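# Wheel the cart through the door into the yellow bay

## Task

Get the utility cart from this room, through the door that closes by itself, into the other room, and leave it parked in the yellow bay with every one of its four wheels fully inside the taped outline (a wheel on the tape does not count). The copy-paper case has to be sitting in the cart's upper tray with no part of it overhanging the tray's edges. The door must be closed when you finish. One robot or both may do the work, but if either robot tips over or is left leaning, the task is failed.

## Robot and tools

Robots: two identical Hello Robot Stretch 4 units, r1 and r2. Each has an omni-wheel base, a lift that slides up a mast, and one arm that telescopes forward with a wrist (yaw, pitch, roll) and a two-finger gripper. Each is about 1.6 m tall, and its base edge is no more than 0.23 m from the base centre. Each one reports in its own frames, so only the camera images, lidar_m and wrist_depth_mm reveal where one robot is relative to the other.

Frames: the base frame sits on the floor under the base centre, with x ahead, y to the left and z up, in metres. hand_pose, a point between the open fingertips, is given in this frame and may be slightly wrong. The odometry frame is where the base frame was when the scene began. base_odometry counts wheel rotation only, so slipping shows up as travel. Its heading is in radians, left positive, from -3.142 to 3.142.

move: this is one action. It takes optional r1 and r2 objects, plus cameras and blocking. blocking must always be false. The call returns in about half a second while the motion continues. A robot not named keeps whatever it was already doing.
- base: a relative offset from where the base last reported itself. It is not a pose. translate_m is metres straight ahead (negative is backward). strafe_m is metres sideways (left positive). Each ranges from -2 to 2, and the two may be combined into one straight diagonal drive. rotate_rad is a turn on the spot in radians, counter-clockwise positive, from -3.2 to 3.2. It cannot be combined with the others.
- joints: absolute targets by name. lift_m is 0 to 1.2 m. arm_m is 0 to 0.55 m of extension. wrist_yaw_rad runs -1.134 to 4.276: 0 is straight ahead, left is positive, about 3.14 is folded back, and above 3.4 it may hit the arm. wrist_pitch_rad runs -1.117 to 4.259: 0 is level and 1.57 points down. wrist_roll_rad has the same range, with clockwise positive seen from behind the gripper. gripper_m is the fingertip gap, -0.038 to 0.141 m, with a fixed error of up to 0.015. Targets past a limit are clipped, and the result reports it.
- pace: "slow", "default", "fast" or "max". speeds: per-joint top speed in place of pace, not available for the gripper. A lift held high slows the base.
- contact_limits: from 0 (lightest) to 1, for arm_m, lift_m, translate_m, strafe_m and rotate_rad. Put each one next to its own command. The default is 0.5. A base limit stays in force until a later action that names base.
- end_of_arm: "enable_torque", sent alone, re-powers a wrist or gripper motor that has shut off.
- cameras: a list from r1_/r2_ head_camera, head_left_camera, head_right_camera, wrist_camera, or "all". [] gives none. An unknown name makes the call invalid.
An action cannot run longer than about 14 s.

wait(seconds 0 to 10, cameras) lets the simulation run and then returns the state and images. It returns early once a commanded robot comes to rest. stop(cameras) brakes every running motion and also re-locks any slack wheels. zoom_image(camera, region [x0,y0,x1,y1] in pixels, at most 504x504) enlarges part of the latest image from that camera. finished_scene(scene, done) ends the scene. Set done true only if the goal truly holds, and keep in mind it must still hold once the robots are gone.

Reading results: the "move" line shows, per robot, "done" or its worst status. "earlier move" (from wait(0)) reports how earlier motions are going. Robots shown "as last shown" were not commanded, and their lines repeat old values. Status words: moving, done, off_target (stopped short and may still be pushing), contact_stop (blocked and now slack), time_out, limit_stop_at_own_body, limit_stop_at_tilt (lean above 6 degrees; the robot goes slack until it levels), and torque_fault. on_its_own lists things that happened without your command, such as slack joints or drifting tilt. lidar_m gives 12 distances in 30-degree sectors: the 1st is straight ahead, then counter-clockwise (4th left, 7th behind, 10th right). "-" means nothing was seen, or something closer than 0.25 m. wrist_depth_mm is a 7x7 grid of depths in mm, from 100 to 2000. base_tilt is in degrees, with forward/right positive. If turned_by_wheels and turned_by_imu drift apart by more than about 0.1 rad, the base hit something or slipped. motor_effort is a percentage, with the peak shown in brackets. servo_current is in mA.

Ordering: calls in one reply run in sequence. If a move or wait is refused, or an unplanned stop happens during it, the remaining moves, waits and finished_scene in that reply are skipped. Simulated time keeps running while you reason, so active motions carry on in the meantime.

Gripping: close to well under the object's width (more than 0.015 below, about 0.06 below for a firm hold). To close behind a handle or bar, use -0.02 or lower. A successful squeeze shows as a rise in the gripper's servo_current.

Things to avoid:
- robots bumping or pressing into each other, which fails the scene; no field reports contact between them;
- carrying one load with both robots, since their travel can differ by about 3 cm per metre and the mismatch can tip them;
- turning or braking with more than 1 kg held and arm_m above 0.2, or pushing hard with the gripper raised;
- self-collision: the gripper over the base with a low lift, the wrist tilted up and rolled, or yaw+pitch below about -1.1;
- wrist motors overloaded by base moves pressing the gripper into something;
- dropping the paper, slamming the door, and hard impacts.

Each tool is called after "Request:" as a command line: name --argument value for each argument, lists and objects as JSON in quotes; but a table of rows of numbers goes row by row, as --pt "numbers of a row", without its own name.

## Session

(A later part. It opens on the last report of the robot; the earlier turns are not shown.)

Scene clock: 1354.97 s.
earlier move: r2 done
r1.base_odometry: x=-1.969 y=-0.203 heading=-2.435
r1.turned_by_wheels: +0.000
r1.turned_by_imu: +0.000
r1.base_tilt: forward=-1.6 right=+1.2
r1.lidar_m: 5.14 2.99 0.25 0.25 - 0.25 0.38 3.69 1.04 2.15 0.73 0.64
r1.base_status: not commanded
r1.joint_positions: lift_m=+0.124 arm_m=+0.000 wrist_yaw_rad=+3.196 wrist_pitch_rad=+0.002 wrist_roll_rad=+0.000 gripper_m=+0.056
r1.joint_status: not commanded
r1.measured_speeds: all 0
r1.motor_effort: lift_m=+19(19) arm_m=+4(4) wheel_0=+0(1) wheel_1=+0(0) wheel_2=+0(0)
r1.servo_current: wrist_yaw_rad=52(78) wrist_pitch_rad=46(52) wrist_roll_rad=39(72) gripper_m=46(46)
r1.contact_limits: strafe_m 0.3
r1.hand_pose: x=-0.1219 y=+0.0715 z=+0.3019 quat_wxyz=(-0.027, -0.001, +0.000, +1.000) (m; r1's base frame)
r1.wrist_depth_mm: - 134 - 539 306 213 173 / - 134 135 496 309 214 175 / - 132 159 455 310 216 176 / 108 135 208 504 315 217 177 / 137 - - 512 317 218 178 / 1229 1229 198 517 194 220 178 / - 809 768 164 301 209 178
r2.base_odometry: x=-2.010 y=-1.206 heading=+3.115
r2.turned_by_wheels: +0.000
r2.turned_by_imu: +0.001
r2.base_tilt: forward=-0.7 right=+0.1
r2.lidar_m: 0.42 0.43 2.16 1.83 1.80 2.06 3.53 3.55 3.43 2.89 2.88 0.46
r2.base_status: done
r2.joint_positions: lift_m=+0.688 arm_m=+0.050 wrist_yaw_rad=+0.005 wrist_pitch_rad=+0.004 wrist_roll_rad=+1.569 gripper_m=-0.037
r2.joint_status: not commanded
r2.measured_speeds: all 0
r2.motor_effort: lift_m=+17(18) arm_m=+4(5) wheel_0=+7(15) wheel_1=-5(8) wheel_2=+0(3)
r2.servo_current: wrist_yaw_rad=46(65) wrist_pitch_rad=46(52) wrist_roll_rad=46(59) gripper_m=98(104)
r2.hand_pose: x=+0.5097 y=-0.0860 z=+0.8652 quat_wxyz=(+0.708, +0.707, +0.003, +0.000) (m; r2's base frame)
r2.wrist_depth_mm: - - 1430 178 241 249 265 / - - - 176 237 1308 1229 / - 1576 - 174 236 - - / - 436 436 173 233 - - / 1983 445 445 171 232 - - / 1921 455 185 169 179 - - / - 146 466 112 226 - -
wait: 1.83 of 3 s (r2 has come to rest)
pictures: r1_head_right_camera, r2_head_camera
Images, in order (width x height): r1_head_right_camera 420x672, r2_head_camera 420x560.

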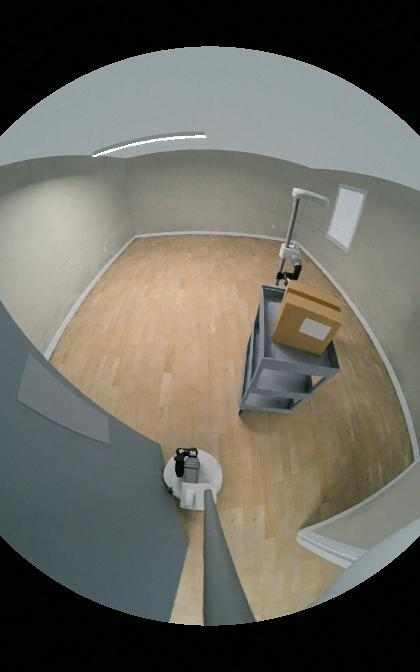

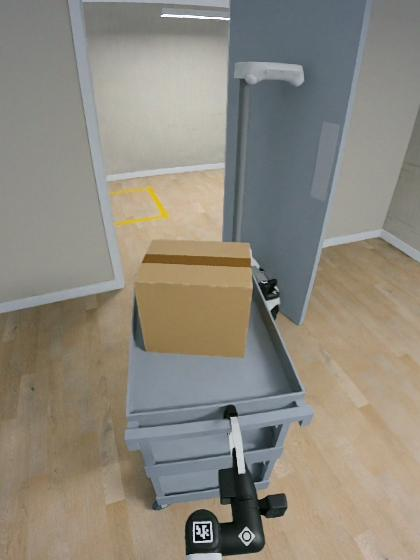

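Request:
move --r2 '{"base":{"strafe_m":-0.12},"pace":"slow"}' --blocking false --cameras '[]'

Request:
wait --seconds 3 --cameras '["r1_head_right_camera","r2_head_camera"]'

Scene clock: 1359.50 s.
move: r2 moving
r1: as last shown
r1.base_tilt: forward=-1.6 right=+1.3
r1.lidar_m: 5.12 3.01 0.25 0.25 - 0.25 0.37 3.69 1.03 2.16 0.75 0.64
r1.motor_effort: lift_m=+19(20) arm_m=+4(4) wheel_0=+0(0) wheel_1=+0(0) wheel_2=+0(0)
r1.servo_current: wrist_yaw_rad=52(65) wrist_pitch_rad=39(46) wrist_roll_rad=46(65) gripper_m=39(46)
r1.contact_limits: strafe_m 0.3
r1.wrist_depth_mm: - 134 - 539 306 213 173 / - 135 135 496 309 214 175 / - 132 159 455 312 216 176 / 108 135 208 504 315 217 177 / 137 - - 512 317 219 178 / 1229 1229 198 517 195 219 178 / - 809 759 164 301 210 178
r2.base_odometry: x=-2.010 y=-1.192 heading=+3.115
r2.turned_by_wheels: +0.000
r2.turned_by_imu: +0.001
r2.base_tilt: forward=-0.7 right=+0.1
r2.lidar_m: 0.41 0.42 2.18 1.83 1.83 2.09 3.57 3.56 3.42 2.87 2.87 0.48
r2.base_status: strafe_m moving
r2.joint_positions: lift_m=+0.688 arm_m=+0.050 wrist_yaw_rad=+0.007 wrist_pitch_rad=+0.004 wrist_roll_rad=+1.569 gripper_m=-0.037
r2.joint_status: not commanded
r2.measured_speeds: translate_m=+0.001 strafe_m=-0.056 rotate_rad=-0.003 lift_m=+0.000 arm_m=+0.000 wrist_yaw_rad=+0.000 wrist_pitch_rad=+0.000 wrist_roll_rad=+0.000
r2.motor_effort: lift_m=+17(18) arm_m=+5(5) wheel_0=+11(14) wheel_1=-8(8) wheel_2=-1(1)
r2.servo_current: wrist_yaw_rad=59(59) wrist_pitch_rad=46(46) wrist_roll_rad=39(59) gripper_m=98(104)
r2.hand_pose: x=+0.5098 y=-0.0855 z=+0.8652 quat_wxyz=(+0.708, +0.707, +0.004, +0.001) (m; r2's base frame)
r2.wrist_depth_mm: - - 1397 178 241 251 262 / - - - 177 240 1366 1255 / - 1537 - 175 236 - - / - 436 430 173 234 - - / - 449 445 171 232 - - / 1921 455 185 169 179 - - / - 146 466 112 228 - -
pictures: none
No camera images: "cameras" was empty.

Scene clock: 1361.33 s.
earlier move: r2 done
r1.base_odometry: x=-1.969 y=-0.203 heading=-2.435
r1.turned_by_wheels: +0.000
r1.turned_by_imu: +0.000
r1.base_tilt: forward=-1.6 right=+1.3
r1.lidar_m: 1.19 3.00 0.25 0.25 - 0.25 0.38 3.69 1.06 2.17 0.79 0.63
r1.base_status: not commanded
r1.joint_positions: lift_m=+0.124 arm_m=+0.000 wrist_yaw_rad=+3.196 wrist_pitch_rad=+0.002 wrist_roll_rad=+0.000 gripper_m=+0.056
r1.joint_status: not commanded
r1.measured_speeds: all 0
r1.motor_effort: lift_m=+19(20) arm_m=+4(4) wheel_0=+0(1) wheel_1=+0(0) wheel_2=+0(0)
r1.servo_current: wrist_yaw_rad=65(65) wrist_pitch_rad=39(46) wrist_roll_rad=46(65) gripper_m=39(52)
r1.contact_limits: strafe_m 0.3
r1.hand_pose: x=-0.1219 y=+0.0715 z=+0.3019 quat_wxyz=(-0.027, -0.001, +0.000, +1.000) (m; r1's base frame)
r1.wrist_depth_mm: - 134 - 535 306 213 174 / - 135 135 500 309 215 175 / - 132 159 459 312 216 176 / 108 135 208 504 315 218 177 / 137 - - 512 319 218 178 / 1229 1229 198 517 194 219 178 / - 809 759 163 301 210 178
r2.base_odometry: x=-2.007 y=-1.087 heading=+3.115
r2.turned_by_wheels: +0.000
r2.turned_by_imu: +0.001
r2.base_tilt: forward=-0.7 right=+0.0
r2.lidar_m: 0.38 0.38 2.33 1.94 1.93 2.23 3.55 3.53 3.32 2.75 2.77 0.49
r2.base_status: done
r2.joint_positions: lift_m=+0.688 arm_m=+0.050 wrist_yaw_rad=+0.007 wrist_pitch_rad=+0.004 wrist_roll_rad=+1.569 gripper_m=-0.037
r2.joint_status: not commanded
r2.measured_speeds: all 0
r2.motor_effort: lift_m=+17(18) arm_m=+4(5) wheel_0=+5(14) wheel_1=-6(9) wheel_2=+1(2)
r2.servo_current: wrist_yaw_rad=46(72) wrist_pitch_rad=46(52) wrist_roll_rad=39(59) gripper_m=98(104)
r2.hand_pose: x=+0.5098 y=-0.0855 z=+0.8652 quat_wxyz=(+0.708, +0.707, +0.004, +0.001) (m; r2's base frame)
r2.wrist_depth_mm: - - - 230 277 1397 1042 / - - 1430 200 266 296 1098 / - 1464 - 190 255 - - / - - - 183 246 - - / - 439 439 177 236 - - / 1983 436 184 169 179 - - / - 146 436 112 222 - -
wait: 1.83 of 3 s (r2 has come to rest)
pictures: r1_head_right_camera, r2_head_camera
Images, in order (width x height): r1_head_right_camera 420x672, r2_head_camera 420x560.

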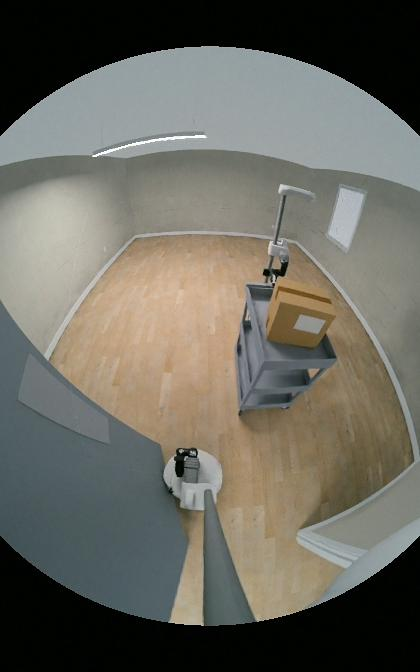

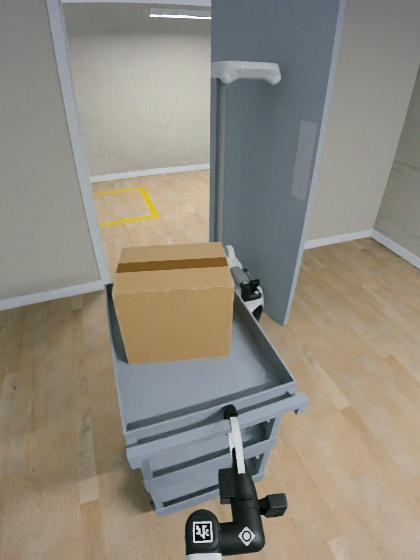

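Request:
move --r2 '{"base":{"strafe_m":-0.12},"pace":"slow"}' --blocking false --cameras '[]'

Request:
wait --seconds 3 --cameras '[]'

Request:
move --r2 '{"base":{"rotate_rad":0.28},"pace":"slow"}' --blocking false --cameras '[]'

Request:
wait --seconds 3 --cameras '["r1_head_right_camera","r2_head_camera"]'

Scene clock: 1366.03 s.
move: r2 moving
r1: as last shown
r1.lidar_m: 1.17 3.04 0.25 0.25 - 0.25 0.39 3.67 1.05 2.17 0.79 0.62
r1.motor_effort: lift_m=+19(20) arm_m=+4(4) wheel_0=+0(0) wheel_1=+0(0) wheel_2=+0(0)
r1.servo_current: wrist_yaw_rad=52(65) wrist_pitch_rad=39(46) wrist_roll_rad=52(59) gripper_m=39(46)
r1.contact_limits: strafe_m 0.3
r1.wrist_depth_mm: - 134 - 539 306 213 174 / - 135 135 500 310 214 174 / - 132 159 455 314 216 176 / 108 135 207 504 315 218 177 / 137 - - 512 315 218 178 / 1229 1229 198 521 194 220 178 / - 809 759 164 301 210 178
r2.base_odometry: x=-2.007 y=-1.072 heading=+3.115
r2.turned_by_wheels: +0.000
r2.turned_by_imu: +0.001
r2.base_tilt: forward=-0.7 right=+0.1
r2.lidar_m: 0.38 0.38 2.34 1.95 1.91 2.19 3.52 3.52 3.28 2.75 2.75 0.50
r2.base_status: strafe_m moving
r2.joint_positions: lift_m=+0.688 arm_m=+0.050 wrist_yaw_rad=+0.007 wrist_pitch_rad=+0.004 wrist_roll_rad=+1.569 gripper_m=-0.037
r2.joint_status: not commanded
r2.measured_speeds: translate_m=+0.001 strafe_m=-0.056 rotate_rad=-0.002 lift_m=+0.000 arm_m=+0.000 wrist_yaw_rad=+0.000 wrist_pitch_rad=+0.000 wrist_roll_rad=+0.000
r2.motor_effort: lift_m=+17(18) arm_m=+4(4) wheel_0=+12(14) wheel_1=-9(9) wheel_2=+1(2)
r2.servo_current: wrist_yaw_rad=59(65) wrist_pitch_rad=39(46) wrist_roll_rad=59(59) gripper_m=98(111)
r2.hand_pose: x=+0.5099 y=-0.0854 z=+0.8652 quat_wxyz=(+0.708, +0.707, +0.004, +0.001) (m; r2's base frame)
r2.wrist_depth_mm: - - - 229 278 1430 1060 / - - 1430 202 268 294 1118 / - 1464 - 191 255 - - / - - - 184 245 - - / - 439 442 178 236 - - / 1983 436 184 169 179 - - / - 430 433 112 222 - -
pictures: none
No camera images: "cameras" was empty.

Scene clock: 1367.87 s.
earlier move: r2 done
r1.base_odometry: x=-1.969 y=-0.203 heading=-2.435
r1.turned_by_wheels: +0.000
r1.turned_by_imu: +0.000
r1.base_tilt: forward=-1.6 right=+1.3
r1.lidar_m: 0.93 3.00 0.25 0.25 - 0.25 0.34 3.71 1.00 2.15 0.87 0.65
r1.base_status: not commanded
r1.joint_positions: lift_m=+0.124 arm_m=+0.000 wrist_yaw_rad=+3.196 wrist_pitch_rad=+0.002 wrist_roll_rad=+0.000 gripper_m=+0.056
r1.joint_status: not commanded
r1.measured_speeds: all 0
r1.motor_effort: lift_m=+19(20) arm_m=+4(4) wheel_0=+0(1) wheel_1=+0(0) wheel_2=+0(0)
r1.servo_current: wrist_yaw_rad=59(78) wrist_pitch_rad=39(52) wrist_roll_rad=46(65) gripper_m=39(52)
r1.contact_limits: strafe_m 0.3
r1.hand_pose: x=-0.1219 y=+0.0715 z=+0.3019 quat_wxyz=(-0.027, -0.001, +0.000, +1.000) (m; r1's base frame)
r1.wrist_depth_mm: - 134 - 539 306 213 173 / - 134 135 496 309 214 175 / - 132 159 455 314 216 175 / 108 135 208 504 315 218 177 / 137 - - 512 317 219 178 / 1229 1229 198 517 194 219 178 / - 820 759 164 301 210 178
r2.base_odometry: x=-2.004 y=-0.967 heading=+3.115
r2.turned_by_wheels: +0.000
r2.turned_by_imu: +0.001
r2.base_tilt: forward=-0.7 right=+0.1
r2.lidar_m: 0.34 0.35 2.43 2.04 2.02 2.31 3.50 3.48 3.17 2.66 2.65 0.51
r2.base_status: done
r2.joint_positions: lift_m=+0.688 arm_m=+0.050 wrist_yaw_rad=+0.008 wrist_pitch_rad=+0.004 wrist_roll_rad=+1.569 gripper_m=-0.037
r2.joint_status: not commanded
r2.measured_speeds: all 0
r2.motor_effort: lift_m=+17(18) arm_m=+2(4) wheel_0=+5(14) wheel_1=-5(10) wheel_2=+3(4)
r2.servo_current: wrist_yaw_rad=52(72) wrist_pitch_rad=39(52) wrist_roll_rad=52(65) gripper_m=104(111)
r2.hand_pose: x=+0.5099 y=-0.0852 z=+0.8652 quat_wxyz=(+0.708, +0.707, +0.004, +0.001) (m; r2's base frame)
r2.wrist_depth_mm: - - - 247 - 1756 1160 / - - - 227 304 310 310 / - - - 206 281 1366 1281 / - 1661 - 193 255 668 - / - - - 180 240 - - / 1983 427 184 168 179 - - / - 413 415 112 213 - -
wait: 1.83 of 3 s (r2 has come to rest)
pictures: none
No camera images: "cameras" was empty.

Scene clock: 1368.37 s.
move: r2 moving
r1: as last shown
r1.lidar_m: 1.00 3.01 0.25 0.25 - 0.25 0.38 3.70 1.05 2.18 0.84 0.63
r1.motor_effort: lift_m=+19(19) arm_m=+4(4) wheel_0=+0(1) wheel_1=+0(0) wheel_2=+0(0)
r1.servo_current: wrist_yaw_rad=52(59) wrist_pitch_rad=39(46) wrist_roll_rad=52(59) gripper_m=46(46)
r1.contact_limits: strafe_m 0.3
r1.wrist_depth_mm: - 135 - 539 306 213 174 / - 134 134 500 309 215 174 / - 132 159 459 312 216 175 / 108 135 208 504 315 217 177 / 137 - - 512 317 218 177 / 1229 1229 199 517 195 219 178 / - 820 759 164 301 210 178
r2.base_odometry: x=-2.003 y=-0.967 heading=-3.045
r2.turned_by_wheels: +0.123
r2.turned_by_imu: +0.118
r2.base_tilt: forward=-0.7 right=+0.1
r2.lidar_m: 0.35 0.38 2.30 2.05 2.06 2.46 3.48 3.51 2.96 2.62 2.67 0.48
r2.base_status: rotate_rad moving
r2.joint_positions: lift_m=+0.688 arm_m=+0.050 wrist_yaw_rad=-0.016 wrist_pitch_rad=+0.004 wrist_roll_rad=+1.569 gripper_m=-0.037
r2.joint_status: not commanded
r2.measured_speeds: translate_m=-0.004 strafe_m=+0.001 rotate_rad=+0.488 lift_m=+0.000 arm_m=+0.000 wrist_yaw_rad=-0.048 wrist_pitch_rad=+0.000 wrist_roll_rad=+0.000
r2.motor_effort: lift_m=+17(18) arm_m=+3(3) wheel_0=-15(15) wheel_1=-9(9) wheel_2=-18(19)
r2.servo_current: wrist_yaw_rad=104(104) wrist_pitch_rad=46(46) wrist_roll_rad=33(59) gripper_m=104(104)
r2.hand_pose: x=+0.5078 y=-0.0922 z=+0.8652 quat_wxyz=(+0.708, +0.707, -0.005, -0.007) (m; r2's base frame)
r2.wrist_depth_mm: - - - 246 - 1576 1138 / - - 1397 213 283 303 315 / - - - 197 265 - - / - - - 186 247 1499 - / - 439 439 176 236 - - / 1983 427 184 164 179 - - / - 415 421 112 211 - -
pictures: none
No camera images: "cameras" was empty.

Scene clock: 1369.30 s.
earlier move: r2 done
r1.base_odometry: x=-1.969 y=-0.203 heading=-2.435
r1.turned_by_wheels: +0.000
r1.turned_by_imu: +0.000
r1.base_tilt: forward=-1.6 right=+1.3
r1.lidar_m: 1.19 2.99 0.25 0.25 - 0.25 0.36 3.71 1.04 2.18 0.79 0.60
r1.base_status: not commanded
r1.joint_positions: lift_m=+0.124 arm_m=+0.000 wrist_yaw_rad=+3.196 wrist_pitch_rad=+0.002 wrist_roll_rad=+0.000 gripper_m=+0.056
r1.joint_status: not commanded
r1.measured_speeds: all 0
r1.motor_effort: lift_m=+19(19) arm_m=+4(4) wheel_0=+0(1) wheel_1=+0(0) wheel_2=+0(0)
r1.servo_current: wrist_yaw_rad=33(59) wrist_pitch_rad=33(46) wrist_roll_rad=59(72) gripper_m=46(46)
r1.contact_limits: strafe_m 0.3
r1.hand_pose: x=-0.1219 y=+0.0715 z=+0.3019 quat_wxyz=(-0.027, -0.001, +0.000, +1.000) (m; r1's base frame)
r1.wrist_depth_mm: - 135 - 539 304 213 174 / - 135 135 500 310 214 175 / - 132 159 455 312 216 176 / 108 135 208 504 315 217 177 / 137 - - 512 319 219 178 / 1255 1229 198 521 195 219 178 / - 820 759 164 301 209 178
r2.base_odometry: x=-2.004 y=-0.967 heading=-2.889
r2.turned_by_wheels: +0.156
r2.turned_by_imu: +0.151
r2.base_tilt: forward=-0.7 right=+0.1
r2.lidar_m: 0.43 0.43 2.16 2.03 2.10 2.83 3.55 3.63 2.81 2.64 2.73 0.48
r2.base_status: done
r2.joint_positions: lift_m=+0.688 arm_m=+0.050 wrist_yaw_rad=+0.003 wrist_pitch_rad=+0.004 wrist_roll_rad=+1.569 gripper_m=-0.037
r2.joint_status: not commanded
r2.measured_speeds: all 0
r2.motor_effort: lift_m=+17(18) arm_m=+4(5) wheel_0=-2(18) wheel_1=-3(9) wheel_2=-7(22)
r2.servo_current: wrist_yaw_rad=46(111) wrist_pitch_rad=46(52) wrist_roll_rad=39(65) gripper_m=98(104)
r2.hand_pose: x=+0.5095 y=-0.0866 z=+0.8652 quat_wxyz=(+0.708, +0.707, +0.002, +0.000) (m; r2's base frame)
r2.wrist_depth_mm: - - - 166 226 251 1182 / - 1537 - 166 228 - - / - - - 167 228 - - / 1983 433 430 168 229 - - / 1983 455 452 168 231 - - / - 477 184 169 179 - - / - 496 488 112 231 - -
wait: 0.93 of 3 s (r2 has come to rest)
pictures: r1_head_right_camera, r2_head_camera
Images, in order (width x height): r1_head_right_camera 420x672, r2_head_camera 420x560.

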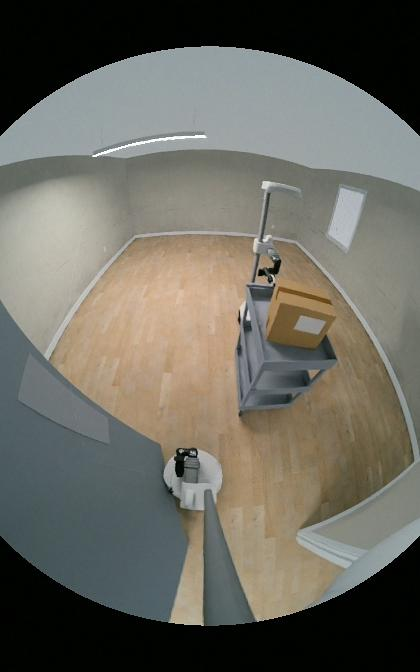

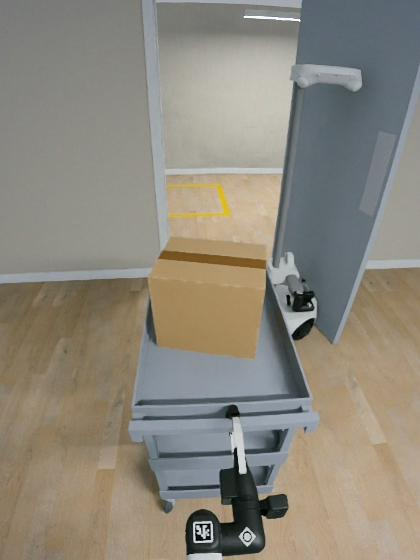

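Request:
move --r2 '{"base":{"strafe_m":-0.1},"pace":"slow"}' --blocking false --cameras '[]'

Request:
wait --seconds 3 --cameras '[]'

Request:
move --r2 '{"base":{"rotate_rad":0.1},"pace":"slow"}' --blocking false --cameras '[]'

Request:
wait --seconds 3 --cameras '["r1_head_right_camera","r2_head_camera"]'

Scene clock: 1385.90 s.
move: r2 moving
r1: as last shown
r1.base_tilt: forward=-1.6 right=+1.2
r1.lidar_m: 1.20 3.03 0.25 0.26 - 0.25 0.38 3.70 1.02 2.14 0.78 0.63
r1.motor_effort: lift_m=+19(20) arm_m=+4(4) wheel_0=+0(1) wheel_1=+0(0) wheel_2=+0(0)
r1.servo_current: wrist_yaw_rad=46(65) wrist_pitch_rad=46(52) wrist_roll_rad=52(59) gripper_m=46(46)
r1.contact_limits: strafe_m 0.3
r1.wrist_depth_mm: - 135 - 539 304 213 173 / - 134 135 496 310 214 174 / - 132 159 455 312 216 176 / 108 135 208 508 315 218 177 / 137 - - 512 317 219 178 / 1229 1229 198 521 195 220 178 / - 809 759 164 301 210 178
r2.base_odometry: x=-2.007 y=-0.953 heading=-2.889
r2.turned_by_wheels: +0.000
r2.turned_by_imu: +0.001
r2.base_tilt: forward=-0.6 right=+0.1
r2.lidar_m: 0.42 0.45 2.17 2.04 2.13 2.85 3.57 3.58 2.77 2.64 2.72 0.47
r2.base_status: strafe_m moving
r2.joint_positions: lift_m=+0.688 arm_m=+0.050 wrist_yaw_rad=+0.004 wrist_pitch_rad=+0.004 wrist_roll_rad=+1.569 gripper_m=-0.037
r2.joint_status: not commanded
r2.measured_speeds: translate_m=-0.001 strafe_m=-0.057 rotate_rad=+0.004 lift_m=+0.000 arm_m=+0.000 wrist_yaw_rad=+0.011 wrist_pitch_rad=+0.000 wrist_roll_rad=+0.000
r2.motor_effort: lift_m=+17(18) arm_m=+4(4) wheel_0=+12(13) wheel_1=-7(9) wheel_2=-1(5)
r2.servo_current: wrist_yaw_rad=46(65) wrist_pitch_rad=39(52) wrist_roll_rad=39(52) gripper_m=98(98)
r2.hand_pose: x=+0.5096 y=-0.0864 z=+0.8652 quat_wxyz=(+0.708, +0.707, +0.003, +0.000) (m; r2's base frame)
r2.wrist_depth_mm: - - - 165 225 243 1118 / - - - 166 226 - - / 1983 - - 166 228 - - / - 436 433 167 228 - - / - 455 449 168 229 - - / - 473 185 168 179 - - / - - 488 112 233 - -
pictures: none
No camera images: "cameras" was empty.

Scene clock: 1387.53 s.
earlier move: r2 done
r1.base_odometry: x=-1.969 y=-0.203 heading=-2.435
r1.turned_by_wheels: +0.000
r1.turned_by_imu: +0.000
r1.base_tilt: forward=-1.6 right=+1.3
r1.lidar_m: 1.06 3.00 0.25 0.25 - 0.25 0.41 3.73 1.03 2.15 0.78 0.62
r1.base_status: not commanded
r1.joint_positions: lift_m=+0.124 arm_m=+0.000 wrist_yaw_rad=+3.196 wrist_pitch_rad=+0.002 wrist_roll_rad=+0.000 gripper_m=+0.056
r1.joint_status: not commanded
r1.measured_speeds: all 0
r1.motor_effort: lift_m=+19(20) arm_m=+4(4) wheel_0=+0(1) wheel_1=+0(0) wheel_2=+0(0)
r1.servo_current: wrist_yaw_rad=46(72) wrist_pitch_rad=46(52) wrist_roll_rad=46(72) gripper_m=39(46)
r1.contact_limits: strafe_m 0.3
r1.hand_pose: x=-0.1219 y=+0.0715 z=+0.3019 quat_wxyz=(-0.027, -0.001, +0.000, +1.000) (m; r1's base frame)
r1.wrist_depth_mm: - 135 - 539 306 213 173 / - 134 134 496 309 214 175 / - 132 159 459 314 216 176 / 108 135 208 508 314 217 177 / 137 - - 512 317 219 178 / 1205 1205 198 517 194 219 178 / - 820 759 164 301 210 178
r2.base_odometry: x=-2.029 y=-0.870 heading=-2.889
r2.turned_by_wheels: +0.000
r2.turned_by_imu: +0.001
r2.base_tilt: forward=-0.6 right=+0.0
r2.lidar_m: 0.42 0.42 2.24 2.13 2.21 2.98 3.52 3.58 2.69 2.55 2.61 0.47
r2.base_status: done
r2.joint_positions: lift_m=+0.688 arm_m=+0.050 wrist_yaw_rad=+0.007 wrist_pitch_rad=+0.004 wrist_roll_rad=+1.569 gripper_m=-0.037
r2.joint_status: not commanded
r2.measured_speeds: all 0
r2.motor_effort: lift_m=+17(18) arm_m=+4(5) wheel_0=+6(14) wheel_1=-5(9) wheel_2=+0(5)
r2.servo_current: wrist_yaw_rad=59(65) wrist_pitch_rad=46(52) wrist_roll_rad=39(59) gripper_m=98(104)
r2.hand_pose: x=+0.5099 y=-0.0854 z=+0.8652 quat_wxyz=(+0.708, +0.707, +0.004, +0.001) (m; r2's base frame)
r2.wrist_depth_mm: - - - 175 216 244 1118 / - 1308 - 173 235 243 258 / 1983 - - 172 234 1756 - / 1983 - 504 172 234 - - / - 436 439 170 231 - - / - 455 185 170 178 - - / - - 462 112 229 - -
wait: 1.63 of 3 s (r2 has come to rest)
pictures: none
No camera images: "cameras" was empty.

Scene clock: 1388.03 s.
move: r2 moving
r1: as last shown
r1.base_tilt: forward=-1.5 right=+1.3
r1.lidar_m: 1.10 3.04 0.25 0.25 - 0.25 0.38 3.72 1.05 2.15 0.78 0.61
r1.motor_effort: lift_m=+19(19) arm_m=+4(4) wheel_0=+0(1) wheel_1=+0(0) wheel_2=+0(0)
r1.servo_current: wrist_yaw_rad=72(72) wrist_pitch_rad=46(46) wrist_roll_rad=52(59) gripper_m=39(39)
r1.contact_limits: strafe_m 0.3
r1.wrist_depth_mm: - 135 - 539 306 213 174 / - 134 135 496 309 215 174 / - 132 159 455 314 216 176 / 108 135 208 504 315 217 177 / 137 - - 512 317 219 178 / 1229 1205 198 517 194 219 178 / - 820 759 164 301 210 178
r2.base_odometry: x=-2.028 y=-0.870 heading=-2.799
r2.turned_by_wheels: +0.090
r2.turned_by_imu: +0.087
r2.base_tilt: forward=-0.7 right=+0.1
r2.lidar_m: 0.42 0.43 2.18 2.13 2.29 3.27 3.51 3.46 2.62 2.55 2.72 0.47
r2.base_status: rotate_rad moving
r2.joint_positions: lift_m=+0.688 arm_m=+0.050 wrist_yaw_rad=-0.007 wrist_pitch_rad=+0.004 wrist_roll_rad=+1.569 gripper_m=-0.037
r2.joint_status: not commanded
r2.measured_speeds: translate_m=-0.001 strafe_m=+0.000 rotate_rad=+0.149 lift_m=+0.000 arm_m=+0.000 wrist_yaw_rad=-0.014 wrist_pitch_rad=+0.000 wrist_roll_rad=+0.000
r2.motor_effort: lift_m=+17(18) arm_m=+4(5) wheel_0=-7(10) wheel_1=-5(9) wheel_2=-12(13)
r2.servo_current: wrist_yaw_rad=52(65) wrist_pitch_rad=39(46) wrist_roll_rad=46(59) gripper_m=91(104)
r2.hand_pose: x=+0.5087 y=-0.0893 z=+0.8652 quat_wxyz=(+0.708, +0.707, -0.001, -0.004) (m; r2's base frame)
r2.wrist_depth_mm: - - - 166 228 234 236 / - 1537 - 167 229 1308 1118 / 1983 - - 167 228 - - / - 455 430 167 229 - - / - 445 439 168 229 - - / - 459 183 168 179 - - / - - 477 112 230 676 -
pictures: none
No camera images: "cameras" was empty.

Scene clock: 1388.50 s.
earlier move: r2 done
r1.base_odometry: x=-1.969 y=-0.203 heading=-2.435
r1.turned_by_wheels: +0.000
r1.turned_by_imu: +0.000
r1.base_tilt: forward=-1.6 right=+1.3
r1.lidar_m: 1.08 3.02 0.25 0.25 - 0.25 0.37 3.70 1.06 2.13 0.78 0.63
r1.base_status: not commanded
r1.joint_positions: lift_m=+0.124 arm_m=+0.000 wrist_yaw_rad=+3.196 wrist_pitch_rad=+0.002 wrist_roll_rad=+0.000 gripper_m=+0.056
r1.joint_status: not commanded
r1.measured_speeds: all 0
r1.motor_effort: lift_m=+19(19) arm_m=+4(4) wheel_0=+0(1) wheel_1=+0(0) wheel_2=+0(0)
r1.servo_current: wrist_yaw_rad=46(72) wrist_pitch_rad=46(46) wrist_roll_rad=46(65) gripper_m=39(52)
r1.contact_limits: strafe_m 0.3
r1.hand_pose: x=-0.1219 y=+0.0715 z=+0.3019 quat_wxyz=(-0.027, -0.001, +0.000, +1.000) (m; r1's base frame)
r1.wrist_depth_mm: - 134 - 539 306 213 173 / - 135 135 496 310 214 175 / - 132 159 455 312 216 176 / 108 135 208 504 315 218 177 / 137 - - 512 317 219 178 / 1229 1229 198 517 195 220 178 / - 820 750 164 301 211 178
r2.base_odometry: x=-2.028 y=-0.870 heading=-2.790
r2.turned_by_wheels: +0.009
r2.turned_by_imu: +0.009
r2.base_tilt: forward=-0.7 right=+0.1
r2.lidar_m: 0.41 0.44 2.18 2.11 2.30 3.32 3.53 3.43 2.62 2.56 2.69 0.45
r2.base_status: done
r2.joint_positions: lift_m=+0.688 arm_m=+0.050 wrist_yaw_rad=-0.007 wrist_pitch_rad=+0.004 wrist_roll_rad=+1.569 gripper_m=-0.037
r2.joint_status: not commanded
r2.measured_speeds: all 0
r2.motor_effort: lift_m=+17(18) arm_m=+4(5) wheel_0=-5(10) wheel_1=-2(9) wheel_2=-11(15)
r2.servo_current: wrist_yaw_rad=46(65) wrist_pitch_rad=39(46) wrist_roll_rad=46(59) gripper_m=91(104)
r2.hand_pose: x=+0.5086 y=-0.0894 z=+0.8652 quat_wxyz=(+0.708, +0.707, -0.001, -0.004) (m; r2's base frame)
r2.wrist_depth_mm: - - - 162 221 229 229 / 1983 - - 163 224 1308 1118 / - - - 164 224 - - / - 430 427 165 226 - - / - 449 442 167 229 - - / - 466 184 167 178 - - / - - 480 112 234 - -
wait: 0.47 of 3 s (r2 has come to rest)
pictures: r1_head_right_camera, r2_head_camera
Images, in order (width x height): r1_head_right_camera 420x672, r2_head_camera 420x560.

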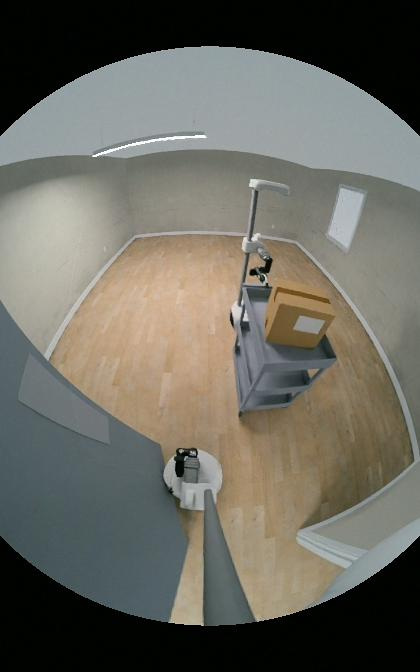

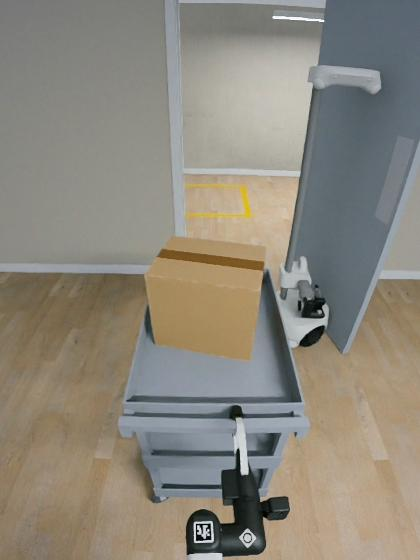

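Request:
move --r2 '{"base":{"translate_m":0.2,"strafe_m":-0.04},"pace":"slow"}' --blocking false --cameras '[]'

Request:
wait --seconds 4 --cameras '["r1_head_right_camera","r2_head_camera"]'

Request:
zoom_image --camera "r1_head_right_camera" --region '[140, 300, 420, 600]'

Scene clock: 1400.77 s.
move: r2 moving
r1: as last shown
r1.base_tilt: forward=-1.6 right=+1.2
r1.lidar_m: 1.12 3.00 0.25 0.25 - 0.25 0.39 3.72 1.05 2.19 0.74 0.59
r1.servo_current: wrist_yaw_rad=26(65) wrist_pitch_rad=46(52) wrist_roll_rad=46(59) gripper_m=39(46)
r1.contact_limits: strafe_m 0.3
r1.wrist_depth_mm: - 135 - 539 306 213 174 / - 135 135 500 309 214 174 / - 132 160 455 312 216 176 / 108 135 208 504 315 217 177 / 137 - - 512 317 219 178 / 1255 1229 198 521 195 219 178 / - 809 759 164 303 209 178
r2.base_odometry: x=-2.041 y=-0.872 heading=-2.791
r2.turned_by_wheels: -0.001
r2.turned_by_imu: +0.000
r2.base_tilt: forward=-0.7 right=+0.1
r2.lidar_m: 0.41 0.44 2.20 2.14 2.27 3.30 3.54 3.40 2.62 2.55 2.73 0.45
r2.base_status: translate_m moving; strafe_m moving
r2.joint_positions: lift_m=+0.688 arm_m=+0.050 wrist_yaw_rad=-0.007 wrist_pitch_rad=+0.004 wrist_roll_rad=+1.569 gripper_m=-0.037
r2.joint_status: not commanded
r2.measured_speeds: translate_m=+0.048 strafe_m=-0.009 rotate_rad=+0.000 lift_m=+0.000 arm_m=+0.000 wrist_yaw_rad=+0.000 wrist_pitch_rad=+0.000 wrist_roll_rad=+0.000
r2.motor_effort: lift_m=+17(18) arm_m=+4(5) wheel_0=+2(8) wheel_1=+6(6) wheel_2=-18(18)
r2.servo_current: wrist_yaw_rad=52(72) wrist_pitch_rad=46(46) wrist_roll_rad=52(59) gripper_m=91(98)
r2.hand_pose: x=+0.5086 y=-0.0894 z=+0.8652 quat_wxyz=(+0.708, +0.707, -0.001, -0.004) (m; r2's base frame)
r2.wrist_depth_mm: - - - 163 224 230 231 / - - - 164 224 1281 1118 / 1983 - - 164 226 - - / - 433 430 166 227 - - / - 445 439 167 228 - - / - 462 183 168 178 - - / - - 484 112 230 - -
pictures: none
No camera images: "cameras" was empty.

Scene clock: 1403.57 s.
earlier move: r2 done
r1.base_odometry: x=-1.969 y=-0.203 heading=-2.435
r1.turned_by_wheels: +0.000
r1.turned_by_imu: +0.000
r1.base_tilt: forward=-1.6 right=+1.3
r1.lidar_m: 1.01 3.01 0.25 0.25 - 0.25 0.38 3.69 1.02 2.18 0.49 0.45
r1.base_status: not commanded
r1.joint_positions: lift_m=+0.124 arm_m=+0.000 wrist_yaw_rad=+3.196 wrist_pitch_rad=+0.002 wrist_roll_rad=+0.000 gripper_m=+0.056
r1.joint_status: not commanded
r1.measured_speeds: all 0
r1.motor_effort: lift_m=+19(20) arm_m=+4(4) wheel_0=+0(1) wheel_1=+0(0) wheel_2=+0(0)
r1.servo_current: wrist_yaw_rad=26(65) wrist_pitch_rad=39(52) wrist_roll_rad=46(65) gripper_m=46(46)
r1.contact_limits: strafe_m 0.3
r1.hand_pose: x=-0.1219 y=+0.0715 z=+0.3019 quat_wxyz=(-0.027, -0.001, +0.000, +1.000) (m; r1's base frame)
r1.wrist_depth_mm: - 134 - 535 306 213 174 / - 135 135 496 309 215 175 / - 132 159 455 312 216 176 / 108 135 208 504 315 218 177 / 137 - - 512 317 218 178 / 1229 1229 198 521 195 219 178 / - 820 759 164 300 209 178
r2.base_odometry: x=-2.230 y=-0.901 heading=-2.791
r2.turned_by_wheels: +0.000
r2.turned_by_imu: -0.001
r2.base_tilt: forward=-0.7 right=+0.1
r2.lidar_m: 0.42 0.49 2.21 2.16 2.29 3.33 3.72 3.40 2.61 2.52 2.69 0.46
r2.base_status: done
r2.joint_positions: lift_m=+0.688 arm_m=+0.050 wrist_yaw_rad=-0.008 wrist_pitch_rad=+0.004 wrist_roll_rad=+1.569 gripper_m=-0.037
r2.joint_status: not commanded
r2.measured_speeds: all 0
r2.motor_effort: lift_m=+17(18) arm_m=+4(5) wheel_0=+1(8) wheel_1=+4(8) wheel_2=-8(19)
r2.servo_current: wrist_yaw_rad=65(72) wrist_pitch_rad=46(52) wrist_roll_rad=46(65) gripper_m=98(104)
r2.hand_pose: x=+0.5085 y=-0.0897 z=+0.8652 quat_wxyz=(+0.708, +0.707, -0.001, -0.004) (m; r2's base frame)
r2.wrist_depth_mm: - - - 157 216 224 224 / 1808 - - 160 220 1708 1008 / 1921 - - 162 223 - - / 1863 433 427 164 224 - - / 1863 445 449 166 227 - - / - 462 184 167 179 - - / - 138 492 112 235 - -
wait: 2.80 of 4 s (r2 has come to rest)
pictures: r1_head_right_camera, r2_head_camera
Images, in order (width x height): r1_head_right_camera 420x672, r2_head_camera 420x560.

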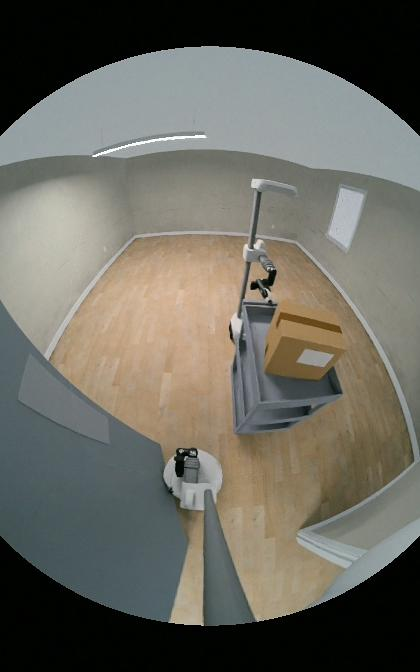

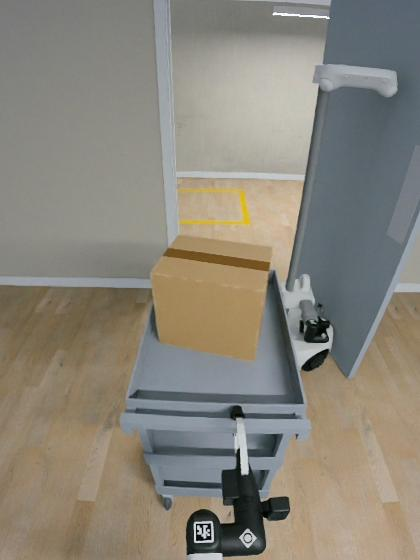

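Scaled by 1.680 from the camera's 420x672 image, which has a finer 600x960 frame.

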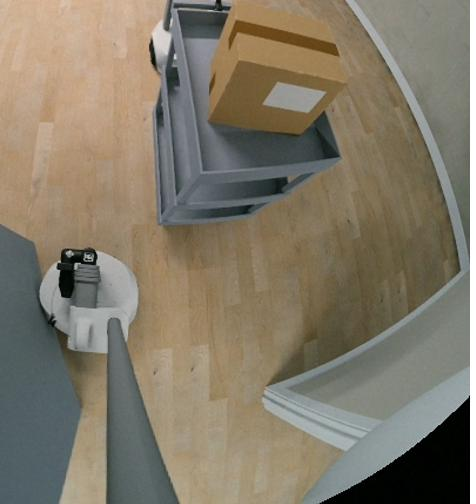

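Request:
move --r2 '{"base":{"rotate_rad":-0.05},"pace":"slow"}' --blocking false --cameras '[]'

Request:
wait --seconds 2 --cameras '[]'

Request:
move --r2 '{"base":{"translate_m":0.2,"strafe_m":-0.04},"pace":"slow"}' --blocking false --cameras '[]'

Request:
wait --seconds 4 --cameras '["r2_head_camera","r1_head_right_camera"]'

Request:
zoom_image --camera "r1_head_right_camera" --region '[140, 300, 420, 600]'

Scene clock: 1412.90 s.
move: r2 moving
r1: as last shown
r1.lidar_m: 1.01 3.05 0.25 0.25 - 0.25 0.39 3.74 1.06 2.14 0.49 0.41
r1.motor_effort: lift_m=+19(19) arm_m=+4(4) wheel_0=+0(1) wheel_1=+0(0) wheel_2=+0(0)
r1.servo_current: wrist_yaw_rad=39(59) wrist_pitch_rad=33(52) wrist_roll_rad=46(59) gripper_m=33(46)
r1.contact_limits: strafe_m 0.3
r1.wrist_depth_mm: - 135 - 535 306 213 174 / - 134 135 496 310 214 175 / - 132 159 455 312 216 176 / 108 135 208 508 315 218 177 / 137 - - 512 319 218 178 / 1255 1229 198 517 195 219 178 / - 809 759 164 301 210 178
r2.base_odometry: x=-2.230 y=-0.901 heading=-2.839
r2.turned_by_wheels: -0.048
r2.turned_by_imu: -0.046
r2.base_tilt: forward=-0.6 right=+0.0
r2.lidar_m: 0.40 0.46 2.25 2.15 2.27 3.07 3.80 3.55 2.62 2.53 2.66 0.45
r2.base_status: rotate_rad moving
r2.joint_positions: lift_m=+0.688 arm_m=+0.050 wrist_yaw_rad=+0.004 wrist_pitch_rad=+0.004 wrist_roll_rad=+1.569 gripper_m=-0.037
r2.joint_status: not commanded
r2.measured_speeds: all 0
r2.motor_effort: lift_m=+17(17) arm_m=+4(4) wheel_0=+10(10) wheel_1=+5(7) wheel_2=+8(8)
r2.servo_current: wrist_yaw_rad=52(59) wrist_pitch_rad=39(39) wrist_roll_rad=33(52) gripper_m=91(104)
r2.hand_pose: x=+0.5096 y=-0.0864 z=+0.8652 quat_wxyz=(+0.708, +0.707, +0.003, +0.000) (m; r2's base frame)
r2.wrist_depth_mm: - - - 160 220 227 227 / 1808 - - 162 222 1182 - / 1808 - - 163 224 - - / 1863 430 430 165 227 - - / 1863 442 445 167 230 - - / - 462 184 168 178 - - / - 139 492 112 233 - -
pictures: none
No camera images: "cameras" was empty.

Scene clock: 1413.17 s.
earlier move: r2 done
r1.base_odometry: x=-1.969 y=-0.203 heading=-2.435
r1.turned_by_wheels: +0.000
r1.turned_by_imu: +0.000
r1.base_tilt: forward=-1.6 right=+1.3
r1.lidar_m: 0.96 3.01 0.25 0.25 - 0.25 0.36 3.71 1.05 2.17 0.45 0.42
r1.base_status: not commanded
r1.joint_positions: lift_m=+0.124 arm_m=+0.000 wrist_yaw_rad=+3.196 wrist_pitch_rad=+0.002 wrist_roll_rad=+0.000 gripper_m=+0.056
r1.joint_status: not commanded
r1.measured_speeds: all 0
r1.motor_effort: lift_m=+19(19) arm_m=+4(4) wheel_0=+0(1) wheel_1=+0(0) wheel_2=+0(0)
r1.servo_current: wrist_yaw_rad=52(65) wrist_pitch_rad=46(52) wrist_roll_rad=26(59) gripper_m=39(46)
r1.contact_limits: strafe_m 0.3
r1.hand_pose: x=-0.1219 y=+0.0715 z=+0.3019 quat_wxyz=(-0.027, -0.001, +0.000, +1.000) (m; r1's base frame)
r1.wrist_depth_mm: - 135 - 539 306 213 174 / - 135 134 496 309 214 175 / - 132 160 455 312 216 176 / 108 135 208 500 315 217 177 / 137 - - 512 319 218 178 / 1229 1229 198 521 194 219 178 / - 809 768 164 301 210 178
r2.base_odometry: x=-2.230 y=-0.901 heading=-2.839
r2.turned_by_wheels: +0.000
r2.turned_by_imu: +0.000
r2.base_tilt: forward=-0.7 right=+0.1
r2.lidar_m: 0.43 0.45 2.23 2.15 2.27 3.13 3.80 3.54 2.60 2.53 2.64 0.45
r2.base_status: done
r2.joint_positions: lift_m=+0.688 arm_m=+0.050 wrist_yaw_rad=+0.004 wrist_pitch_rad=+0.004 wrist_roll_rad=+1.569 gripper_m=-0.037
r2.joint_status: not commanded
r2.measured_speeds: all 0
r2.motor_effort: lift_m=+17(18) arm_m=+5(5) wheel_0=+10(10) wheel_1=+5(7) wheel_2=+8(8)
r2.servo_current: wrist_yaw_rad=39(59) wrist_pitch_rad=46(46) wrist_roll_rad=39(52) gripper_m=91(104)
r2.hand_pose: x=+0.5096 y=-0.0864 z=+0.8652 quat_wxyz=(+0.708, +0.707, +0.003, +0.000) (m; r2's base frame)
r2.wrist_depth_mm: - - - 161 220 228 228 / 1808 - - 162 223 1205 - / 1863 - - 163 224 - - / 1863 433 430 165 226 - - / 1863 445 445 167 229 - - / - 459 184 168 179 - - / - 139 488 112 234 - -
wait: 0.27 of 2 s (r2 has come to rest)
pictures: none
No camera images: "cameras" was empty.

Scene clock: 1413.67 s.
move: r2 moving
r1: as last shown
r1.lidar_m: 0.99 3.02 0.25 0.25 - 0.25 0.40 3.69 1.03 2.16 0.45 0.42
r1.motor_effort: lift_m=+19(20) arm_m=+4(4) wheel_0=+0(1) wheel_1=+0(0) wheel_2=+0(0)
r1.servo_current: wrist_yaw_rad=33(65) wrist_pitch_rad=39(46) wrist_roll_rad=59(59) gripper_m=46(46)
r1.contact_limits: strafe_m 0.3
r1.wrist_depth_mm: - 134 - 539 306 213 174 / - 134 135 496 309 214 175 / - 132 159 455 312 216 176 / 108 135 208 504 315 217 177 / 137 - - 512 317 218 177 / 1255 1229 198 517 194 219 177 / - 809 759 164 301 210 177
r2.base_odometry: x=-2.242 y=-0.903 heading=-2.838
r2.turned_by_wheels: +0.001
r2.turned_by_imu: +0.001
r2.base_tilt: forward=-0.7 right=+0.0
r2.lidar_m: 0.41 0.45 2.24 2.17 2.26 3.17 3.81 3.52 2.61 2.52 2.66 0.46
r2.base_status: translate_m moving; strafe_m moving
r2.joint_positions: lift_m=+0.688 arm_m=+0.050 wrist_yaw_rad=+0.004 wrist_pitch_rad=+0.004 wrist_roll_rad=+1.569 gripper_m=-0.037
r2.joint_status: not commanded
r2.measured_speeds: translate_m=+0.048 strafe_m=-0.009 rotate_rad=-0.001 lift_m=+0.000 arm_m=+0.000 wrist_yaw_rad=+0.000 wrist_pitch_rad=+0.000 wrist_roll_rad=+0.000
r2.motor_effort: lift_m=+17(18) arm_m=+4(5) wheel_0=+13(13) wheel_1=+7(8) wheel_2=-8(11)
r2.servo_current: wrist_yaw_rad=52(52) wrist_pitch_rad=46(52) wrist_roll_rad=46(52) gripper_m=98(98)
r2.hand_pose: x=+0.5096 y=-0.0864 z=+0.8652 quat_wxyz=(+0.708, +0.707, +0.003, +0.000) (m; r2's base frame)
r2.wrist_depth_mm: - - - 162 222 229 229 / 1708 - - 163 223 1229 1008 / 1863 - - 164 225 - - / 1921 433 430 166 227 - - / 1863 442 442 167 229 - - / - 455 184 168 179 - - / - 139 484 112 233 - -
pictures: none
No camera images: "cameras" was empty.

Scene clock: 1416.47 s.
earlier move: r2 done
r1.base_odometry: x=-1.969 y=-0.203 heading=-2.435
r1.turned_by_wheels: +0.000
r1.turned_by_imu: +0.000
r1.base_tilt: forward=-1.6 right=+1.3
r1.lidar_m: 0.80 3.04 0.25 0.25 - 0.25 0.37 3.72 1.03 0.68 0.28 0.35
r1.base_status: not commanded
r1.joint_positions: lift_m=+0.124 arm_m=+0.000 wrist_yaw_rad=+3.196 wrist_pitch_rad=+0.002 wrist_roll_rad=+0.000 gripper_m=+0.056
r1.joint_status: not commanded
r1.measured_speeds: all 0
r1.motor_effort: lift_m=+19(20) arm_m=+4(4) wheel_0=+0(1) wheel_1=+0(0) wheel_2=+0(0)
r1.servo_current: wrist_yaw_rad=39(72) wrist_pitch_rad=46(59) wrist_roll_rad=46(65) gripper_m=46(46)
r1.contact_limits: strafe_m 0.3
r1.hand_pose: x=-0.1219 y=+0.0715 z=+0.3019 quat_wxyz=(-0.027, -0.001, +0.000, +1.000) (m; r1's base frame)
r1.wrist_depth_mm: - 134 - 539 306 213 174 / - 134 135 496 309 214 175 / - 132 159 455 312 216 176 / 108 135 208 504 315 217 177 / 137 - - 512 317 219 178 / 1229 1205 198 512 195 219 178 / - 809 759 164 301 209 178
r2.base_odometry: x=-2.432 y=-0.923 heading=-2.839
r2.turned_by_wheels: -0.001
r2.turned_by_imu: -0.001
r2.base_tilt: forward=-0.7 right=+0.1
r2.lidar_m: 0.42 0.42 2.27 2.21 2.30 3.23 4.01 3.49 2.57 2.47 2.62 0.47
r2.base_status: done
r2.joint_positions: lift_m=+0.688 arm_m=+0.050 wrist_yaw_rad=-0.004 wrist_pitch_rad=+0.004 wrist_roll_rad=+1.569 gripper_m=-0.037
r2.joint_status: not commanded
r2.measured_speeds: all 0
r2.motor_effort: lift_m=+17(18) arm_m=+5(5) wheel_0=+1(13) wheel_1=+3(8) wheel_2=-11(13)
r2.servo_current: wrist_yaw_rad=52(65) wrist_pitch_rad=52(52) wrist_roll_rad=46(72) gripper_m=91(104)
r2.hand_pose: x=+0.5089 y=-0.0885 z=+0.8652 quat_wxyz=(+0.708, +0.707, +0.000, -0.003) (m; r2's base frame)
r2.wrist_depth_mm: - - - 174 236 243 243 / - - - 173 234 1008 820 / - - - 172 234 1863 - / - - 439 171 232 - - / - 436 439 169 230 - - / - 452 184 169 179 - - / - 146 466 112 228 - -
wait: 2.80 of 4 s (r2 has come to rest)
pictures: r1_head_right_camera, r2_head_camera
Images, in order (width x height): r1_head_right_camera 420x672, r2_head_camera 420x560.

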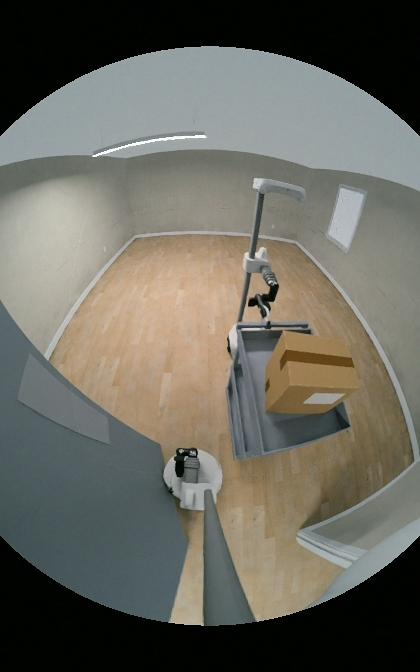

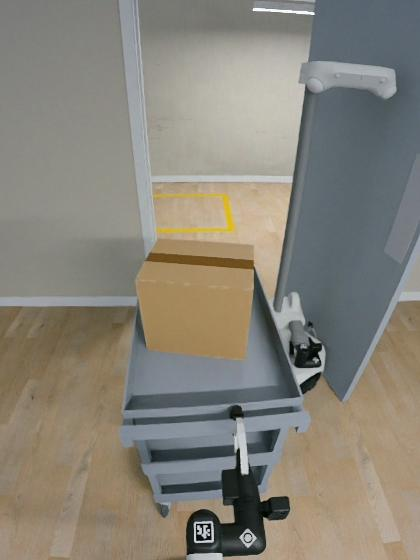

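Scaled by 1.680 from the camera's 420x672 image, which has a finer 600x960 frame.

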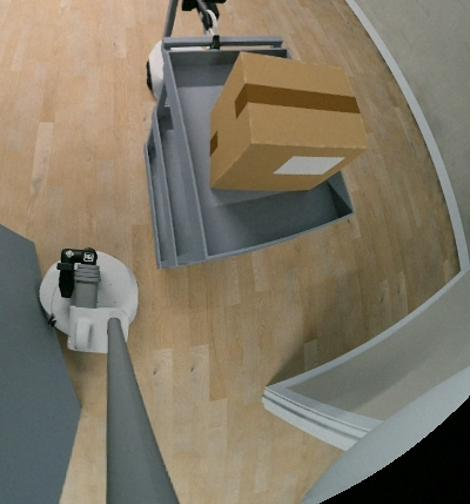

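Request:
move --r1 '{"base":{"strafe_m":0.07},"pace":"slow"}' --blocking false --cameras '[]'

Request:
wait --seconds 3 --cameras '["r2_head_camera","r1_head_right_camera"]'

Request:
zoom_image --camera "r1_head_right_camera" --region '[140, 300, 420, 600]'

Scene clock: 1428.40 s.
move: r1 moving
r1.base_odometry: x=-1.962 y=-0.212 heading=-2.436
r1.turned_by_wheels: -0.001
r1.turned_by_imu: -0.001
r1.base_tilt: forward=-1.6 right=+1.2
r1.lidar_m: 1.15 3.03 0.25 0.25 - 0.25 0.36 3.69 1.06 0.69 0.27 0.34
r1.base_status: strafe_m moving
r1.joint_positions: lift_m=+0.124 arm_m=+0.000 wrist_yaw_rad=+3.196 wrist_pitch_rad=+0.002 wrist_roll_rad=+0.000 gripper_m=+0.056
r1.joint_status: not commanded
r1.measured_speeds: translate_m=+0.005 strafe_m=+0.015 rotate_rad=-0.046 lift_m=+0.000 arm_m=+0.000 wrist_yaw_rad=+0.000 wrist_pitch_rad=+0.000 wrist_roll_rad=+0.000
r1.motor_effort: lift_m=+19(19) arm_m=+4(4) wheel_0=-20(31) wheel_1=+25(27) wheel_2=+7(8)
r1.servo_current: wrist_yaw_rad=46(52) wrist_pitch_rad=46(52) wrist_roll_rad=33(52) gripper_m=39(46)
r1.hand_pose: x=-0.1219 y=+0.0715 z=+0.3019 quat_wxyz=(-0.027, -0.001, +0.000, +1.000) (m; r1's base frame)
r1.wrist_depth_mm: - 135 - 517 300 211 172 / - 135 142 473 304 212 173 / - 134 165 480 306 214 174 / 109 135 215 488 310 215 175 / 137 - - 496 310 216 177 / 1229 1229 198 496 195 216 177 / - 809 759 153 296 207 177
r2: as last shown
r2.turned_by_wheels: +0.000
r2.turned_by_imu: +0.000
r2.lidar_m: 0.42 0.43 2.29 2.19 2.31 3.23 4.01 3.49 2.59 2.49 2.60 0.48
r2.motor_effort: lift_m=+17(17) arm_m=+4(5) wheel_0=+1(2) wheel_1=+3(4) wheel_2=-11(11)
r2.servo_current: wrist_yaw_rad=52(59) wrist_pitch_rad=39(46) wrist_roll_rad=39(52) gripper_m=91(104)
r2.wrist_depth_mm: - - - 173 236 244 244 / - - - 172 235 1008 854 / - - - 172 234 1921 - / - - 442 171 231 - - / - 439 436 170 230 - - / - 449 184 169 178 - - / - 146 466 112 229 - -
pictures: none
No camera images: "cameras" was empty.

Scene clock: 1429.57 s.
earlier move: r1 contact_stop
r1.base_odometry: x=-1.967 y=-0.207 heading=-2.440
r1.turned_by_wheels: -0.004
r1.turned_by_imu: -0.004
r1.base_tilt: forward=-1.6 right=+1.3
r1.lidar_m: 0.80 3.04 0.25 0.25 - 0.25 0.37 3.69 1.04 0.68 0.29 0.37
r1.base_status: strafe_m contact_stop (by the wheels' count: +0.004 of +0.070)
r1.joint_positions: lift_m=+0.124 arm_m=+0.000 wrist_yaw_rad=+3.196 wrist_pitch_rad=+0.002 wrist_roll_rad=+0.000 gripper_m=+0.056
r1.joint_status: not commanded
r1.measured_speeds: all 0
r1.on_its_own: the wheels are slack since a contact_stop
r1.motor_effort: lift_m=+19(19) arm_m=+4(4) wheel_0=+0(31) wheel_1=+0(27) wheel_2=+0(8)
r1.servo_current: wrist_yaw_rad=59(72) wrist_pitch_rad=39(52) wrist_roll_rad=59(65) gripper_m=39(46)
r1.hand_pose: x=-0.1219 y=+0.0715 z=+0.3019 quat_wxyz=(-0.027, -0.001, +0.000, +1.000) (m; r1's base frame)
r1.wrist_depth_mm: - 135 - 525 300 211 172 / - 135 143 480 304 212 173 / - 134 177 488 307 213 175 / 109 135 216 496 310 215 175 / 137 - - 496 312 216 176 / 1255 1229 198 500 194 216 176 / - 820 759 154 297 208 176
r2.base_odometry: x=-2.432 y=-0.923 heading=-2.839
r2.turned_by_wheels: +0.000
r2.turned_by_imu: +0.000
r2.base_tilt: forward=-0.7 right=+0.1
r2.lidar_m: 0.42 0.43 2.28 2.21 2.30 3.18 4.00 3.48 2.60 2.49 2.58 0.48
r2.base_status: not commanded
r2.joint_positions: lift_m=+0.688 arm_m=+0.050 wrist_yaw_rad=-0.004 wrist_pitch_rad=+0.004 wrist_roll_rad=+1.569 gripper_m=-0.037
r2.joint_status: not commanded
r2.measured_speeds: all 0
r2.motor_effort: lift_m=+17(17) arm_m=+4(5) wheel_0=+1(2) wheel_1=+3(4) wheel_2=-11(11)
r2.servo_current: wrist_yaw_rad=52(65) wrist_pitch_rad=46(46) wrist_roll_rad=46(52) gripper_m=98(104)
r2.hand_pose: x=+0.5089 y=-0.0885 z=+0.8652 quat_wxyz=(+0.708, +0.707, +0.000, -0.003) (m; r2's base frame)
r2.wrist_depth_mm: - - - 174 236 244 245 / - - - 173 234 1025 820 / - - - 172 233 1863 - / - - 439 171 231 - - / - 436 436 170 230 - - / - 449 183 169 180 - - / - 146 466 112 228 - -
wait: 1.17 of 3 s (r1 has come to rest)
pictures: r1_head_right_camera, r2_head_camera
Images, in order (width x height): r1_head_right_camera 420x672, r2_head_camera 420x560.

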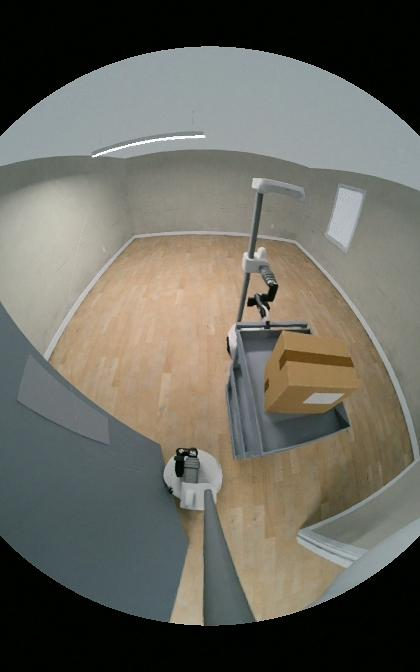

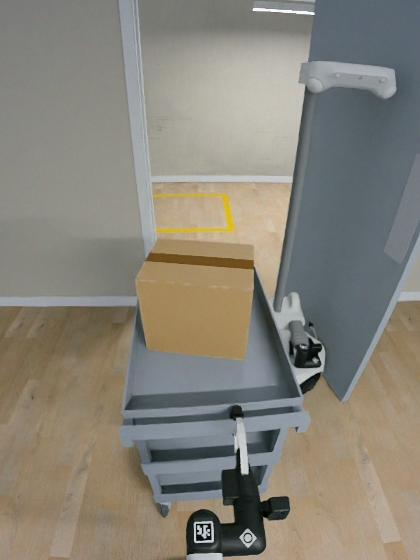

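Scaled by 1.680 from the camera's 420x672 image, which has a finer 600x960 frame.

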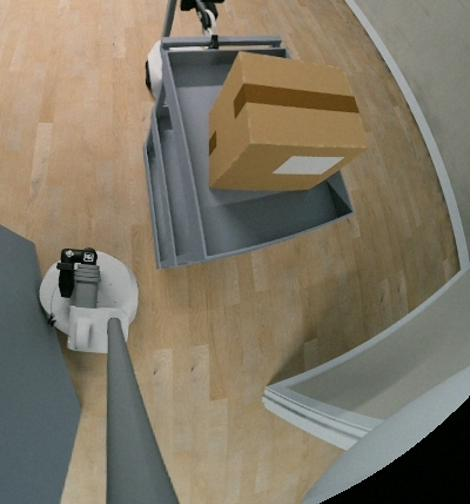

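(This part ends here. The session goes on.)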